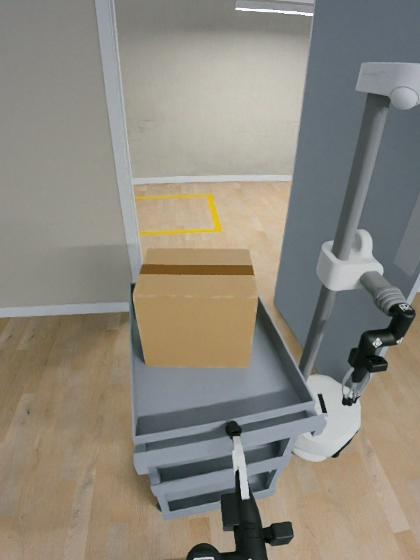

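Request:
move(r2={"base":{"strafe_m":0.062,"translate_m":0.35},"pace":"slow","contact_limits":{"translate_m":0.6}}, blocking=false, cameras=[])

Request:
wait(seconds=8, cameras=["r2_head_camera","r1_head_left_camera"])

Scene clock: 486.40 s.
move: r2 moving
r1: as last shown
r1.base_tilt: forward=-1.6 right=+1.3
r1.lidar_m: 4.76 2.69 1.99 1.93 0.25 0.25 0.56 1.37 0.37 0.31 0.35 0.45
r1.motor_effort: lift_m=+21(21) arm_m=+5(5) wheel_0=-6(6) wheel_1=+6(6) wheel_2=+0(1)
r1.servo_current: wrist_yaw_rad=59(59) wrist_pitch_rad=46(52) wrist_roll_rad=59(59) gripper_m=59(59)
r1.contact_limits: strafe_m 0.6
r1.wrist_depth_mm: 878 904 891 904 904 854 699 / 854 878 866 866 866 866 866 / 831 842 842 866 854 854 854 / 831 842 831 820 820 609 - / 820 809 798 809 798 615 - / 798 778 591 199 788 640 - / 778 768 180 179 162 - -
r2.base_odometry: x=-2.499 y=-0.914 heading=-2.948
r2.turned_by_wheels: +0.000
r2.turned_by_imu: +0.001
r2.base_tilt: forward=-0.7 right=+0.1
r2.lidar_m: 0.38 0.38 2.27 2.13 2.20 2.92 4.05 3.94 2.76 2.58 0.96 0.43
r2.base_status: translate_m moving; strafe_m moving
r2.joint_positions: lift_m=+0.685 arm_m=+0.000 wrist_yaw_rad=+0.000 wrist_pitch_rad=+0.004 wrist_roll_rad=+1.568 gripper_m=-0.019
r2.joint_status: not commanded
r2.measured_speeds: translate_m=+0.049 strafe_m=+0.009 rotate_rad=-0.003 lift_m=+0.000 arm_m=+0.000 wrist_yaw_rad=-0.022 wrist_pitch_rad=+0.000 wrist_roll_rad=+0.000
r2.motor_effort: lift_m=+21(21) arm_m=+4(4) wheel_0=+7(12) wheel_1=+10(10) wheel_2=-15(15)
r2.servo_current: wrist_yaw_rad=39(65) wrist_pitch_rad=46(46) wrist_roll_rad=59(59) gripper_m=72(78)
r2.contact_limits: translate_m 0.6
r2.hand_pose: x=+0.4593 y=-0.0873 z=+0.8619 quat_wxyz=(+0.708, +0.706, +0.001, -0.001) (m; r2's base frame)
r2.wrist_depth_mm: 676 699 - 197 264 279 296 / - - - 192 255 1576 1182 / 1756 - - 187 247 1708 - / 1708 - 445 182 242 842 - / 1708 445 449 178 236 - - / 1576 449 189 172 179 - - / - 136 452 - 225 - -
pictures: none
No camera images: "cameras" was empty.

Scene clock: 490.73 s.
earlier move: r2 done
r1.base_odometry: x=-2.258 y=-0.477 heading=-2.372
r1.turned_by_wheels: +0.000
r1.turned_by_imu: +0.000
r1.base_tilt: forward=-1.6 right=+1.2
r1.lidar_m: 4.74 2.69 2.02 1.93 0.25 0.25 0.58 0.60 0.37 0.32 0.57 0.72
r1.base_status: not commanded
r1.joint_positions: lift_m=+0.700 arm_m=+0.000 wrist_yaw_rad=-0.003 wrist_pitch_rad=+1.403 wrist_roll_rad=-0.002 gripper_m=-0.019
r1.joint_status: not commanded
r1.measured_speeds: all 0
r1.motor_effort: lift_m=+21(21) arm_m=+5(5) wheel_0=-6(7) wheel_1=+6(7) wheel_2=+0(1)
r1.servo_current: wrist_yaw_rad=46(65) wrist_pitch_rad=52(52) wrist_roll_rad=52(65) gripper_m=59(65)
r1.contact_limits: strafe_m 0.6
r1.hand_pose: x=+0.2187 y=-0.0875 z=+0.5936 quat_wxyz=(+0.764, +0.000, +0.645, +0.000) (m; r1's base frame)
r1.wrist_depth_mm: 878 904 878 891 866 904 891 / 878 866 866 866 878 878 640 / 842 842 842 854 842 842 634 / 820 831 831 820 842 831 683 / 809 820 809 798 809 809 809 / 798 788 591 198 788 788 778 / 768 778 179 180 161 778 768
r2.base_odometry: x=-2.819 y=-1.037 heading=-2.949
r2.turned_by_wheels: +0.000
r2.turned_by_imu: -0.002
r2.base_tilt: forward=-0.7 right=+0.1
r2.lidar_m: 0.33 0.35 2.04 2.11 2.17 2.84 - 3.98 2.78 2.64 0.60 0.44
r2.base_status: done
r2.joint_positions: lift_m=+0.685 arm_m=+0.000 wrist_yaw_rad=-0.005 wrist_pitch_rad=+0.004 wrist_roll_rad=+1.568 gripper_m=-0.019
r2.joint_status: not commanded
r2.measured_speeds: all 0
r2.motor_effort: lift_m=+21(21) arm_m=+4(4) wheel_0=+2(12) wheel_1=+5(10) wheel_2=-10(18)
r2.servo_current: wrist_yaw_rad=46(65) wrist_pitch_rad=46(52) wrist_roll_rad=39(59) gripper_m=78(85)
r2.contact_limits: translate_m 0.6
r2.hand_pose: x=+0.4589 y=-0.0888 z=+0.8619 quat_wxyz=(+0.708, +0.706, +0.000, -0.003) (m; r2's base frame)
r2.wrist_depth_mm: - - - 218 293 298 301 / - - - 211 277 1708 1229 / - - - 200 263 1708 - / - - - 189 250 831 - / - 452 445 182 240 854 - / - 445 187 173 181 - - / - 143 436 - 222 - -
wait: 4.33 of 8 s (r2 has come to rest)
pictures: r1_head_left_camera, r2_head_camera
Images, in order (width x height): r1_head_left_camera 420x672, r2_head_camera 420x560.

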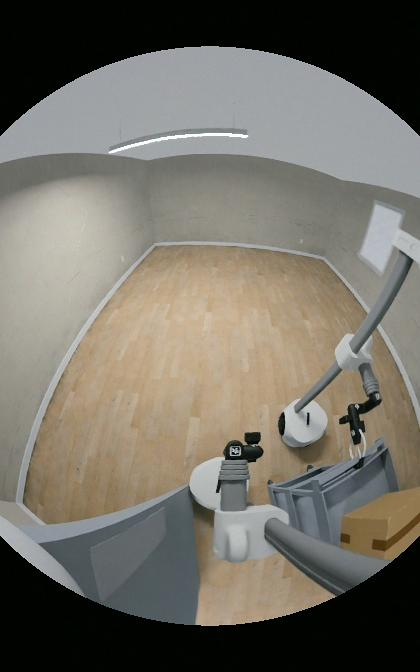

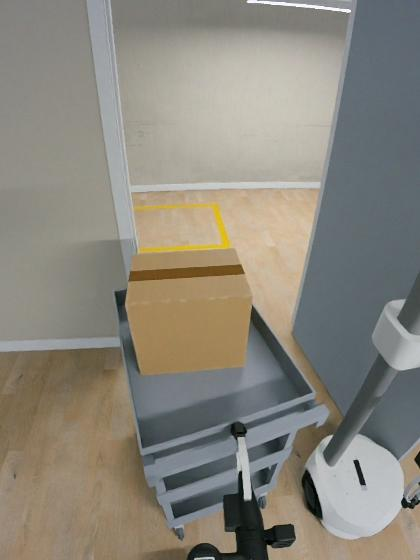

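Request:
move(r2={"base":{"strafe_m":0.23,"translate_m":0.1},"pace":"slow","contact_limits":{"translate_m":0.6}}, blocking=false, cameras=[])

Request:
wait(seconds=8, cameras=["r2_head_camera"])

Scene clock: 497.57 s.
move: r2 moving
r1: as last shown
r1.lidar_m: 4.75 2.67 2.01 1.94 0.25 0.25 0.61 0.58 0.38 0.33 0.56 0.73
r1.motor_effort: lift_m=+21(21) arm_m=+5(5) wheel_0=-6(6) wheel_1=+6(6) wheel_2=+1(1)
r1.servo_current: wrist_yaw_rad=52(65) wrist_pitch_rad=46(52) wrist_roll_rad=39(72) gripper_m=52(59)
r1.contact_limits: strafe_m 0.6
r1.wrist_depth_mm: 891 891 891 891 891 891 866 / 866 866 866 878 866 878 647 / 854 854 854 842 854 854 640 / 842 831 820 831 831 831 683 / 809 820 820 820 820 820 809 / 798 788 597 198 788 788 788 / 788 768 180 179 162 768 778
r2.base_odometry: x=-2.822 y=-1.049 heading=-2.950
r2.turned_by_wheels: -0.001
r2.turned_by_imu: -0.001
r2.base_tilt: forward=-0.7 right=+0.1
r2.lidar_m: 0.35 0.33 2.01 2.10 2.16 2.81 - 3.96 2.84 2.66 0.62 0.44
r2.base_status: translate_m moving; strafe_m moving
r2.joint_positions: lift_m=+0.685 arm_m=+0.000 wrist_yaw_rad=-0.008 wrist_pitch_rad=+0.004 wrist_roll_rad=+1.568 gripper_m=-0.019
r2.joint_status: not commanded
r2.measured_speeds: translate_m=+0.019 strafe_m=+0.044 rotate_rad=+0.000 lift_m=+0.000 arm_m=+0.000 wrist_yaw_rad=-0.009 wrist_pitch_rad=+0.000 wrist_roll_rad=+0.000
r2.motor_effort: lift_m=+21(21) arm_m=+4(4) wheel_0=-12(15) wheel_1=+7(9) wheel_2=-12(14)
r2.servo_current: wrist_yaw_rad=59(59) wrist_pitch_rad=46(52) wrist_roll_rad=39(52) gripper_m=78(78)
r2.contact_limits: translate_m 0.6
r2.hand_pose: x=+0.4586 y=-0.0896 z=+0.8619 quat_wxyz=(+0.708, +0.706, -0.001, -0.004) (m; r2's base frame)
r2.wrist_depth_mm: - - - 221 296 303 306 / - - - 211 278 1708 1255 / - - - 198 262 1756 512 / - - - 190 251 842 - / - 449 445 183 239 842 - / - 439 187 173 181 - - / - 143 436 - 222 - -
pictures: none
No camera images: "cameras" was empty.

Scene clock: 500.83 s.
earlier move: r2 done
r1.base_odometry: x=-2.258 y=-0.477 heading=-2.372
r1.turned_by_wheels: +0.000
r1.turned_by_imu: +0.000
r1.base_tilt: forward=-1.6 right=+1.3
r1.lidar_m: 4.75 2.67 2.01 1.93 0.25 0.25 0.58 0.71 0.54 0.54 0.73 4.12
r1.base_status: not commanded
r1.joint_positions: lift_m=+0.700 arm_m=+0.000 wrist_yaw_rad=-0.003 wrist_pitch_rad=+1.403 wrist_roll_rad=-0.002 gripper_m=-0.019
r1.joint_status: not commanded
r1.measured_speeds: all 0
r1.motor_effort: lift_m=+21(21) arm_m=+4(5) wheel_0=-7(7) wheel_1=+6(6) wheel_2=+1(1)
r1.servo_current: wrist_yaw_rad=39(72) wrist_pitch_rad=46(59) wrist_roll_rad=46(78) gripper_m=46(65)
r1.contact_limits: strafe_m 0.6
r1.hand_pose: x=+0.2187 y=-0.0875 z=+0.5936 quat_wxyz=(+0.764, +0.000, +0.645, +0.000) (m; r1's base frame)
r1.wrist_depth_mm: 878 891 891 891 878 891 891 / 866 878 854 854 866 866 866 / 854 854 842 854 854 854 854 / 820 831 831 820 820 831 842 / 820 809 809 809 798 820 809 / 788 798 585 198 788 798 778 / 768 778 180 180 162 778 778
r2.base_odometry: x=-2.873 y=-1.282 heading=-2.949
r2.turned_by_wheels: +0.001
r2.turned_by_imu: +0.000
r2.base_tilt: forward=-0.6 right=+0.0
r2.lidar_m: 0.40 0.39 1.90 1.86 1.94 2.58 - 4.34 3.04 0.79 0.75 0.43
r2.base_status: done
r2.joint_positions: lift_m=+0.685 arm_m=+0.000 wrist_yaw_rad=-0.008 wrist_pitch_rad=+0.004 wrist_roll_rad=+1.568 gripper_m=-0.019
r2.joint_status: not commanded
r2.measured_speeds: all 0
r2.motor_effort: lift_m=+21(21) arm_m=+4(4) wheel_0=-8(15) wheel_1=+4(9) wheel_2=-5(14)
r2.servo_current: wrist_yaw_rad=59(72) wrist_pitch_rad=46(52) wrist_roll_rad=33(59) gripper_m=72(85)
r2.contact_limits: translate_m 0.6
r2.hand_pose: x=+0.4586 y=-0.0897 z=+0.8619 quat_wxyz=(+0.708, +0.706, -0.001, -0.004) (m; r2's base frame)
r2.wrist_depth_mm: - - - 174 235 1661 1160 / - - - 175 235 1576 - / - - 477 175 234 831 - / - 449 445 235 236 820 - / - 459 459 174 234 831 - / - 473 187 175 181 - - / - 124 480 - - - -
wait: 3.27 of 8 s (r2 has come to rest)
pictures: r2_head_camera
Images, in order (width x height): r2_head_camera 420x560.

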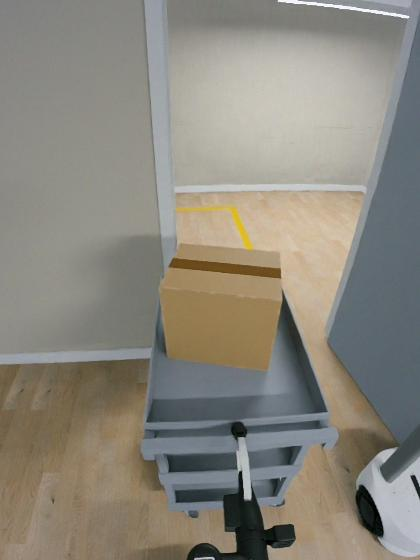

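Request:
move(r2={"base":{"translate_m":0.4},"pace":"slow","contact_limits":{"translate_m":0.6}}, blocking=false, cameras=[])

Request:
wait(seconds=8, cameras=["r2_head_camera"])

Scene clock: 507.73 s.
move: r2 moving
r1: as last shown
r1.lidar_m: 4.75 2.66 2.00 1.92 0.25 0.25 0.57 0.72 0.55 0.52 0.72 4.09
r1.motor_effort: lift_m=+21(21) arm_m=+4(5) wheel_0=-6(6) wheel_1=+6(6) wheel_2=+0(1)
r1.servo_current: wrist_yaw_rad=52(72) wrist_pitch_rad=39(52) wrist_roll_rad=59(72) gripper_m=59(59)
r1.contact_limits: strafe_m 0.6
r1.wrist_depth_mm: 891 904 891 878 891 891 891 / 866 866 866 866 866 866 866 / 842 854 842 842 842 842 831 / 831 842 831 820 820 820 831 / 798 809 809 809 809 809 809 / 798 798 585 198 798 788 788 / 778 768 179 180 162 759 778
r2.base_odometry: x=-2.885 y=-1.284 heading=-2.949
r2.turned_by_wheels: +0.000
r2.turned_by_imu: +0.001
r2.base_tilt: forward=-0.7 right=+0.1
r2.lidar_m: 0.39 0.40 1.90 1.89 1.93 2.58 - 4.32 3.05 0.82 0.76 0.43
r2.base_status: translate_m moving
r2.joint_positions: lift_m=+0.685 arm_m=+0.000 wrist_yaw_rad=-0.008 wrist_pitch_rad=+0.004 wrist_roll_rad=+1.568 gripper_m=-0.019
r2.joint_status: not commanded
r2.measured_speeds: translate_m=+0.049 strafe_m=+0.000 rotate_rad=+0.003 lift_m=+0.000 arm_m=+0.000 wrist_yaw_rad=+0.000 wrist_pitch_rad=+0.000 wrist_roll_rad=+0.000
r2.motor_effort: lift_m=+21(21) arm_m=+4(4) wheel_0=+8(9) wheel_1=+6(7) wheel_2=-15(15)
r2.servo_current: wrist_yaw_rad=46(72) wrist_pitch_rad=39(46) wrist_roll_rad=46(59) gripper_m=72(78)
r2.contact_limits: translate_m 0.6
r2.hand_pose: x=+0.4586 y=-0.0897 z=+0.8619 quat_wxyz=(+0.708, +0.706, -0.001, -0.004) (m; r2's base frame)
r2.wrist_depth_mm: - - - 173 233 1661 1160 / - - - 173 232 1537 - / - - 500 173 233 831 - / - 445 442 233 233 842 - / - 459 455 174 235 842 - / - 469 186 173 179 - - / - - 488 - 234 - -
pictures: none
No camera images: "cameras" was empty.

Scene clock: 512.53 s.
earlier move: r2 done
r1.base_odometry: x=-2.258 y=-0.477 heading=-2.372
r1.turned_by_wheels: +0.000
r1.turned_by_imu: +0.000
r1.base_tilt: forward=-1.6 right=+1.2
r1.lidar_m: 4.76 2.68 2.00 1.94 0.25 0.25 0.56 0.65 0.65 0.62 2.94 4.13
r1.base_status: not commanded
r1.joint_positions: lift_m=+0.700 arm_m=+0.000 wrist_yaw_rad=-0.003 wrist_pitch_rad=+1.403 wrist_roll_rad=-0.002 gripper_m=-0.019
r1.joint_status: not commanded
r1.measured_speeds: all 0
r1.motor_effort: lift_m=+21(21) arm_m=+5(5) wheel_0=-6(7) wheel_1=+6(6) wheel_2=+0(1)
r1.servo_current: wrist_yaw_rad=52(78) wrist_pitch_rad=39(52) wrist_roll_rad=46(72) gripper_m=52(65)
r1.contact_limits: strafe_m 0.6
r1.hand_pose: x=+0.2187 y=-0.0875 z=+0.5936 quat_wxyz=(+0.764, +0.000, +0.645, +0.000) (m; r1's base frame)
r1.wrist_depth_mm: 891 891 891 891 891 891 891 / 866 866 842 878 878 866 866 / 842 842 842 842 842 854 842 / 809 831 820 820 831 820 820 / 809 820 809 809 809 798 809 / 788 798 585 198 788 788 788 / 778 768 180 179 162 768 778
r2.base_odometry: x=-3.265 y=-1.358 heading=-2.951
r2.turned_by_wheels: -0.002
r2.turned_by_imu: -0.106
r2.base_tilt: forward=-0.7 right=+0.1
r2.lidar_m: 0.31 0.45 1.23 1.93 1.96 2.43 - 4.87 3.11 0.63 0.64 0.46
r2.base_status: done
r2.joint_positions: lift_m=+0.685 arm_m=+0.000 wrist_yaw_rad=-0.024 wrist_pitch_rad=+0.004 wrist_roll_rad=+1.568 gripper_m=-0.019
r2.joint_status: not commanded
r2.measured_speeds: all 0
r2.on_its_own: wrist_yaw_rad is at rest, and its servo_current (150 mA) is outside its rest range (0 to 104 mA)
r2.motor_effort: lift_m=+21(21) arm_m=+5(5) wheel_0=-6(17) wheel_1=+2(10) wheel_2=-19(28)
r2.servo_current: wrist_yaw_rad=150(163) wrist_pitch_rad=46(46) wrist_roll_rad=52(59) gripper_m=65(85)
r2.contact_limits: translate_m 0.6
r2.hand_pose: x=+0.4570 y=-0.0944 z=+0.8619 quat_wxyz=(+0.708, +0.706, -0.007, -0.010) (m; r2's base frame)
r2.wrist_depth_mm: - - - 320 - 1576 1118 / - - - 322 355 1366 375 / - - - 225 303 1756 508 / - - - 203 267 1808 - / - - 466 185 242 831 - / - 449 188 164 180 - - / - 421 413 - 210 - -
wait: 4.80 of 8 s (r2 has come to rest)
pictures: r2_head_camera
Images, in order (width x height): r2_head_camera 420x560.

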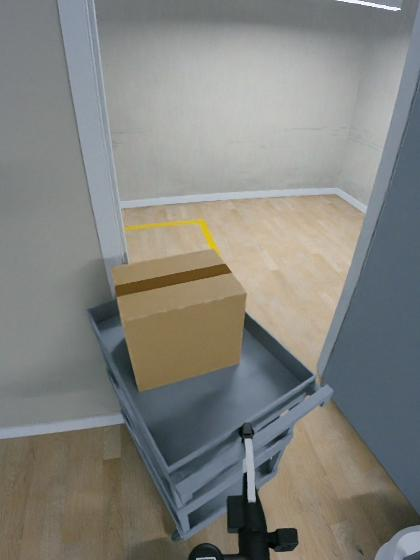

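Request:
move(r2={"base":{"translate_m":-0.3,"strafe_m":-0.05},"pace":"slow","contact_limits":{"translate_m":0.6}}, blocking=false, cameras=[])

Request:
wait(seconds=8, cameras=["r2_head_camera","r1_head_left_camera"])

Scene clock: 517.43 s.
move: r2 moving
r1: as last shown
r1.base_tilt: forward=-1.6 right=+1.3
r1.lidar_m: 4.76 2.67 2.01 1.93 0.25 0.25 0.57 0.63 0.68 0.61 2.92 4.10
r1.motor_effort: lift_m=+21(21) arm_m=+4(5) wheel_0=-6(6) wheel_1=+6(6) wheel_2=+1(1)
r1.servo_current: wrist_yaw_rad=46(59) wrist_pitch_rad=39(46) wrist_roll_rad=26(59) gripper_m=46(59)
r1.contact_limits: strafe_m 0.6
r1.wrist_depth_mm: 917 891 891 891 878 904 891 / 866 866 866 866 854 878 878 / 854 854 842 854 831 854 854 / 842 842 820 820 820 831 820 / 809 809 809 820 820 809 809 / 798 788 585 198 798 798 788 / 778 778 180 180 162 768 778
r2.base_odometry: x=-3.254 y=-1.354 heading=-2.952
r2.turned_by_wheels: -0.001
r2.turned_by_imu: -0.001
r2.base_tilt: forward=-0.7 right=+0.1
r2.lidar_m: 0.31 0.47 1.24 1.95 1.97 2.39 - 4.89 3.12 0.64 0.66 0.47
r2.base_status: translate_m moving; strafe_m moving
r2.joint_positions: lift_m=+0.685 arm_m=+0.000 wrist_yaw_rad=-0.024 wrist_pitch_rad=+0.004 wrist_roll_rad=+1.568 gripper_m=-0.019
r2.joint_status: not commanded
r2.measured_speeds: translate_m=-0.048 strafe_m=-0.008 rotate_rad=+0.002 lift_m=+0.000 arm_m=+0.000 wrist_yaw_rad=+0.000 wrist_pitch_rad=+0.000 wrist_roll_rad=+0.000
r2.motor_effort: lift_m=+21(21) arm_m=+5(5) wheel_0=-15(18) wheel_1=-9(9) wheel_2=+2(18)
r2.servo_current: wrist_yaw_rad=137(163) wrist_pitch_rad=39(46) wrist_roll_rad=52(59) gripper_m=65(65)
r2.contact_limits: translate_m 0.6
r2.hand_pose: x=+0.4570 y=-0.0944 z=+0.8619 quat_wxyz=(+0.708, +0.706, -0.007, -0.010) (m; r2's base frame)
r2.wrist_depth_mm: - - - 317 - 1537 1118 / - - - 310 340 1464 427 / - - - 224 298 1708 496 / - - - 204 266 1863 - / - 466 459 186 243 831 - / - 449 189 168 179 - - / - 427 418 - 212 - -
pictures: none
No camera images: "cameras" was empty.

Scene clock: 521.23 s.
earlier move: r2 done
r1.base_odometry: x=-2.258 y=-0.477 heading=-2.372
r1.turned_by_wheels: +0.000
r1.turned_by_imu: +0.000
r1.base_tilt: forward=-1.6 right=+1.3
r1.lidar_m: 4.74 2.65 2.02 1.93 0.25 0.25 0.60 0.66 0.46 0.63 0.67 4.10
r1.base_status: not commanded
r1.joint_positions: lift_m=+0.700 arm_m=+0.000 wrist_yaw_rad=-0.003 wrist_pitch_rad=+1.403 wrist_roll_rad=-0.002 gripper_m=-0.019
r1.joint_status: not commanded
r1.measured_speeds: all 0
r1.motor_effort: lift_m=+21(21) arm_m=+4(5) wheel_0=-6(7) wheel_1=+6(6) wheel_2=+0(1)
r1.servo_current: wrist_yaw_rad=33(72) wrist_pitch_rad=39(52) wrist_roll_rad=52(65) gripper_m=52(59)
r1.contact_limits: strafe_m 0.6
r1.hand_pose: x=+0.2187 y=-0.0875 z=+0.5936 quat_wxyz=(+0.764, +0.000, +0.645, +0.000) (m; r1's base frame)
r1.wrist_depth_mm: 891 891 891 878 878 891 891 / 866 878 866 866 866 878 866 / 842 854 831 842 854 842 854 / 831 820 831 820 820 820 820 / 809 809 820 809 820 820 809 / 788 798 591 198 788 788 798 / 778 788 180 180 162 778 778
r2.base_odometry: x=-2.980 y=-1.252 heading=-2.952
r2.turned_by_wheels: +0.000
r2.turned_by_imu: +0.001
r2.base_tilt: forward=-0.6 right=+0.1
r2.lidar_m: 0.33 0.46 1.61 1.93 1.96 2.44 - 4.56 3.09 0.69 0.67 0.45
r2.base_status: done
r2.joint_positions: lift_m=+0.685 arm_m=+0.000 wrist_yaw_rad=-0.001 wrist_pitch_rad=+0.004 wrist_roll_rad=+1.568 gripper_m=-0.019
r2.joint_status: not commanded
r2.measured_speeds: all 0
r2.motor_effort: lift_m=+21(21) arm_m=-3(5) wheel_0=-7(18) wheel_1=-7(9) wheel_2=+6(18)
r2.servo_current: wrist_yaw_rad=46(163) wrist_pitch_rad=39(46) wrist_roll_rad=52(59) gripper_m=59(72)
r2.contact_limits: translate_m 0.6
r2.hand_pose: x=+0.4592 y=-0.0876 z=+0.8619 quat_wxyz=(+0.708, +0.706, +0.001, -0.002) (m; r2's base frame)
r2.wrist_depth_mm: - - - 242 325 336 336 / - - - 225 296 1661 1160 / - - - 211 276 1708 - / - - 469 198 256 842 - / - 462 455 186 242 842 - / - 449 186 174 182 - - / - 124 436 - 220 - -
wait: 3.80 of 8 s (r2 has come to rest)
pictures: r1_head_left_camera, r2_head_camera
Images, in order (width x height): r1_head_left_camera 420x672, r2_head_camera 420x560.

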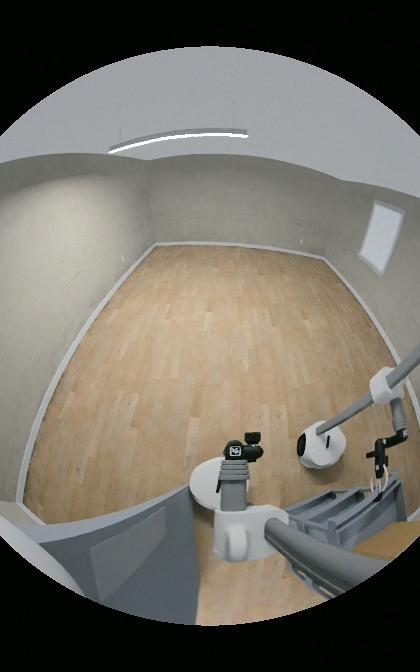

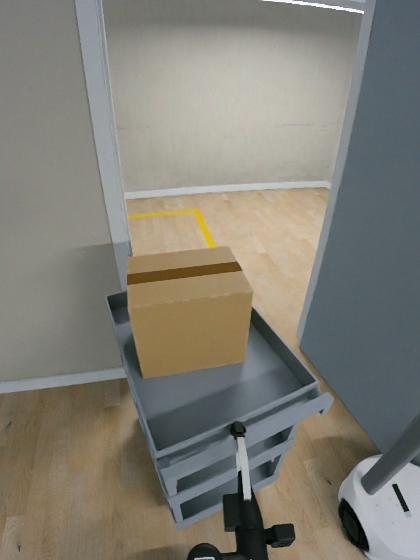

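Request:
move(r2={"base":{"translate_m":-0.2,"strafe_m":0.4},"pace":"slow","contact_limits":{"translate_m":0.6}}, blocking=false, cameras=[])

Request:
wait(seconds=10, cameras=["r2_head_camera"])

Scene clock: 530.80 s.
move: r2 moving
r1: as last shown
r1.lidar_m: 4.75 2.68 2.01 1.93 0.25 0.25 0.56 0.67 0.47 0.64 0.69 4.09
r1.motor_effort: lift_m=+21(21) arm_m=+4(5) wheel_0=-6(6) wheel_1=+6(6) wheel_2=+0(1)
r1.servo_current: wrist_yaw_rad=33(59) wrist_pitch_rad=39(46) wrist_roll_rad=65(65) gripper_m=59(59)
r1.contact_limits: strafe_m 0.6
r1.wrist_depth_mm: 904 891 891 891 891 878 891 / 854 878 854 866 854 878 866 / 842 854 842 854 854 854 842 / 820 842 820 831 831 831 831 / 809 820 809 809 809 820 798 / 798 788 591 198 778 798 788 / 778 778 179 180 161 768 778
r2.base_odometry: x=-2.973 y=-1.262 heading=-2.952
r2.turned_by_wheels: +0.000
r2.turned_by_imu: +0.000
r2.base_tilt: forward=-0.7 right=+0.1
r2.lidar_m: 0.33 0.50 1.62 1.94 1.95 2.38 - 4.55 3.12 0.73 0.67 0.45
r2.base_status: translate_m moving; strafe_m moving
r2.joint_positions: lift_m=+0.685 arm_m=+0.000 wrist_yaw_rad=-0.002 wrist_pitch_rad=+0.004 wrist_roll_rad=+1.568 gripper_m=-0.019
r2.joint_status: not commanded
r2.measured_speeds: translate_m=-0.023 strafe_m=+0.044 rotate_rad=+0.000 lift_m=+0.000 arm_m=+0.000 wrist_yaw_rad=-0.011 wrist_pitch_rad=+0.000 wrist_roll_rad=+0.000
r2.motor_effort: lift_m=+21(21) arm_m=-4(4) wheel_0=-13(17) wheel_1=+7(7) wheel_2=+7(8)
r2.servo_current: wrist_yaw_rad=59(59) wrist_pitch_rad=46(46) wrist_roll_rad=46(59) gripper_m=65(65)
r2.contact_limits: translate_m 0.6
r2.hand_pose: x=+0.4591 y=-0.0881 z=+0.8619 quat_wxyz=(+0.708, +0.706, +0.001, -0.002) (m; r2's base frame)
r2.wrist_depth_mm: - - - 240 324 340 340 / - - - 223 293 1708 1182 / - - - 208 276 1661 - / - - 466 196 258 798 - / - 462 452 185 241 842 - / - 449 186 173 182 - - / - 124 433 - 220 - -
pictures: none
No camera images: "cameras" was empty.

Scene clock: 536.07 s.
earlier move: r2 done
r1.base_odometry: x=-2.258 y=-0.477 heading=-2.372
r1.turned_by_wheels: +0.000
r1.turned_by_imu: +0.000
r1.base_tilt: forward=-1.6 right=+1.2
r1.lidar_m: 4.76 2.68 2.00 1.94 0.25 0.25 0.56 1.39 0.68 0.71 1.12 4.12
r1.base_status: not commanded
r1.joint_positions: lift_m=+0.700 arm_m=+0.000 wrist_yaw_rad=-0.003 wrist_pitch_rad=+1.403 wrist_roll_rad=-0.002 gripper_m=-0.019
r1.joint_status: not commanded
r1.measured_speeds: all 0
r1.motor_effort: lift_m=+21(21) arm_m=+4(5) wheel_0=-6(7) wheel_1=+6(7) wheel_2=+0(1)
r1.servo_current: wrist_yaw_rad=46(72) wrist_pitch_rad=46(46) wrist_roll_rad=52(65) gripper_m=52(65)
r1.contact_limits: strafe_m 0.6
r1.hand_pose: x=+0.2187 y=-0.0875 z=+0.5936 quat_wxyz=(+0.764, +0.000, +0.645, +0.000) (m; r1's base frame)
r1.wrist_depth_mm: 878 878 891 891 891 878 904 / 878 866 866 866 866 866 866 / 854 854 854 854 866 854 842 / 831 831 831 820 831 820 809 / 809 809 809 809 798 820 809 / 798 788 585 198 788 798 788 / 768 778 179 179 162 759 768
r2.base_odometry: x=-2.709 y=-1.607 heading=-2.952
r2.turned_by_wheels: +0.000
r2.turned_by_imu: -0.002
r2.base_tilt: forward=-0.7 right=+0.1
r2.lidar_m: 0.42 1.44 1.68 1.50 1.54 1.87 3.68 4.43 3.58 3.22 0.44 0.40
r2.base_status: done
r2.joint_positions: lift_m=+0.685 arm_m=+0.000 wrist_yaw_rad=-0.007 wrist_pitch_rad=+0.004 wrist_roll_rad=+1.568 gripper_m=-0.019
r2.joint_status: not commanded
r2.measured_speeds: all 0
r2.motor_effort: lift_m=+21(21) arm_m=-4(4) wheel_0=-6(18) wheel_1=+3(7) wheel_2=+4(8)
r2.servo_current: wrist_yaw_rad=59(72) wrist_pitch_rad=46(52) wrist_roll_rad=46(65) gripper_m=59(72)
r2.contact_limits: translate_m 0.6
r2.hand_pose: x=+0.4587 y=-0.0895 z=+0.8619 quat_wxyz=(+0.708, +0.706, -0.001, -0.004) (m; r2's base frame)
r2.wrist_depth_mm: - 370 370 131 185 - - / - 392 394 136 195 - - / - 433 427 144 206 - - / - 488 469 154 216 - - / - - 508 163 229 - - / - - 181 171 181 - 492 / - 123 - - - - 1138
wait: 5.27 of 10 s (r2 has come to rest)
pictures: r2_head_camera
Images, in order (width x height): r2_head_camera 420x560.

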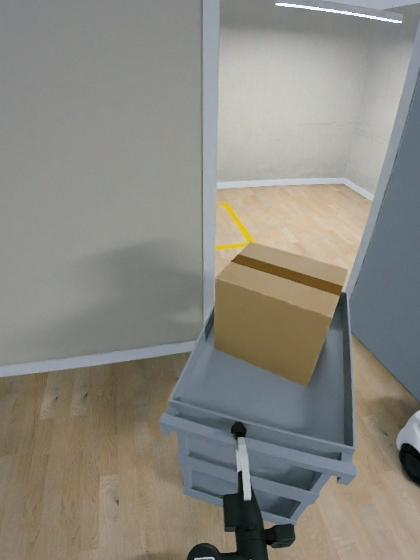

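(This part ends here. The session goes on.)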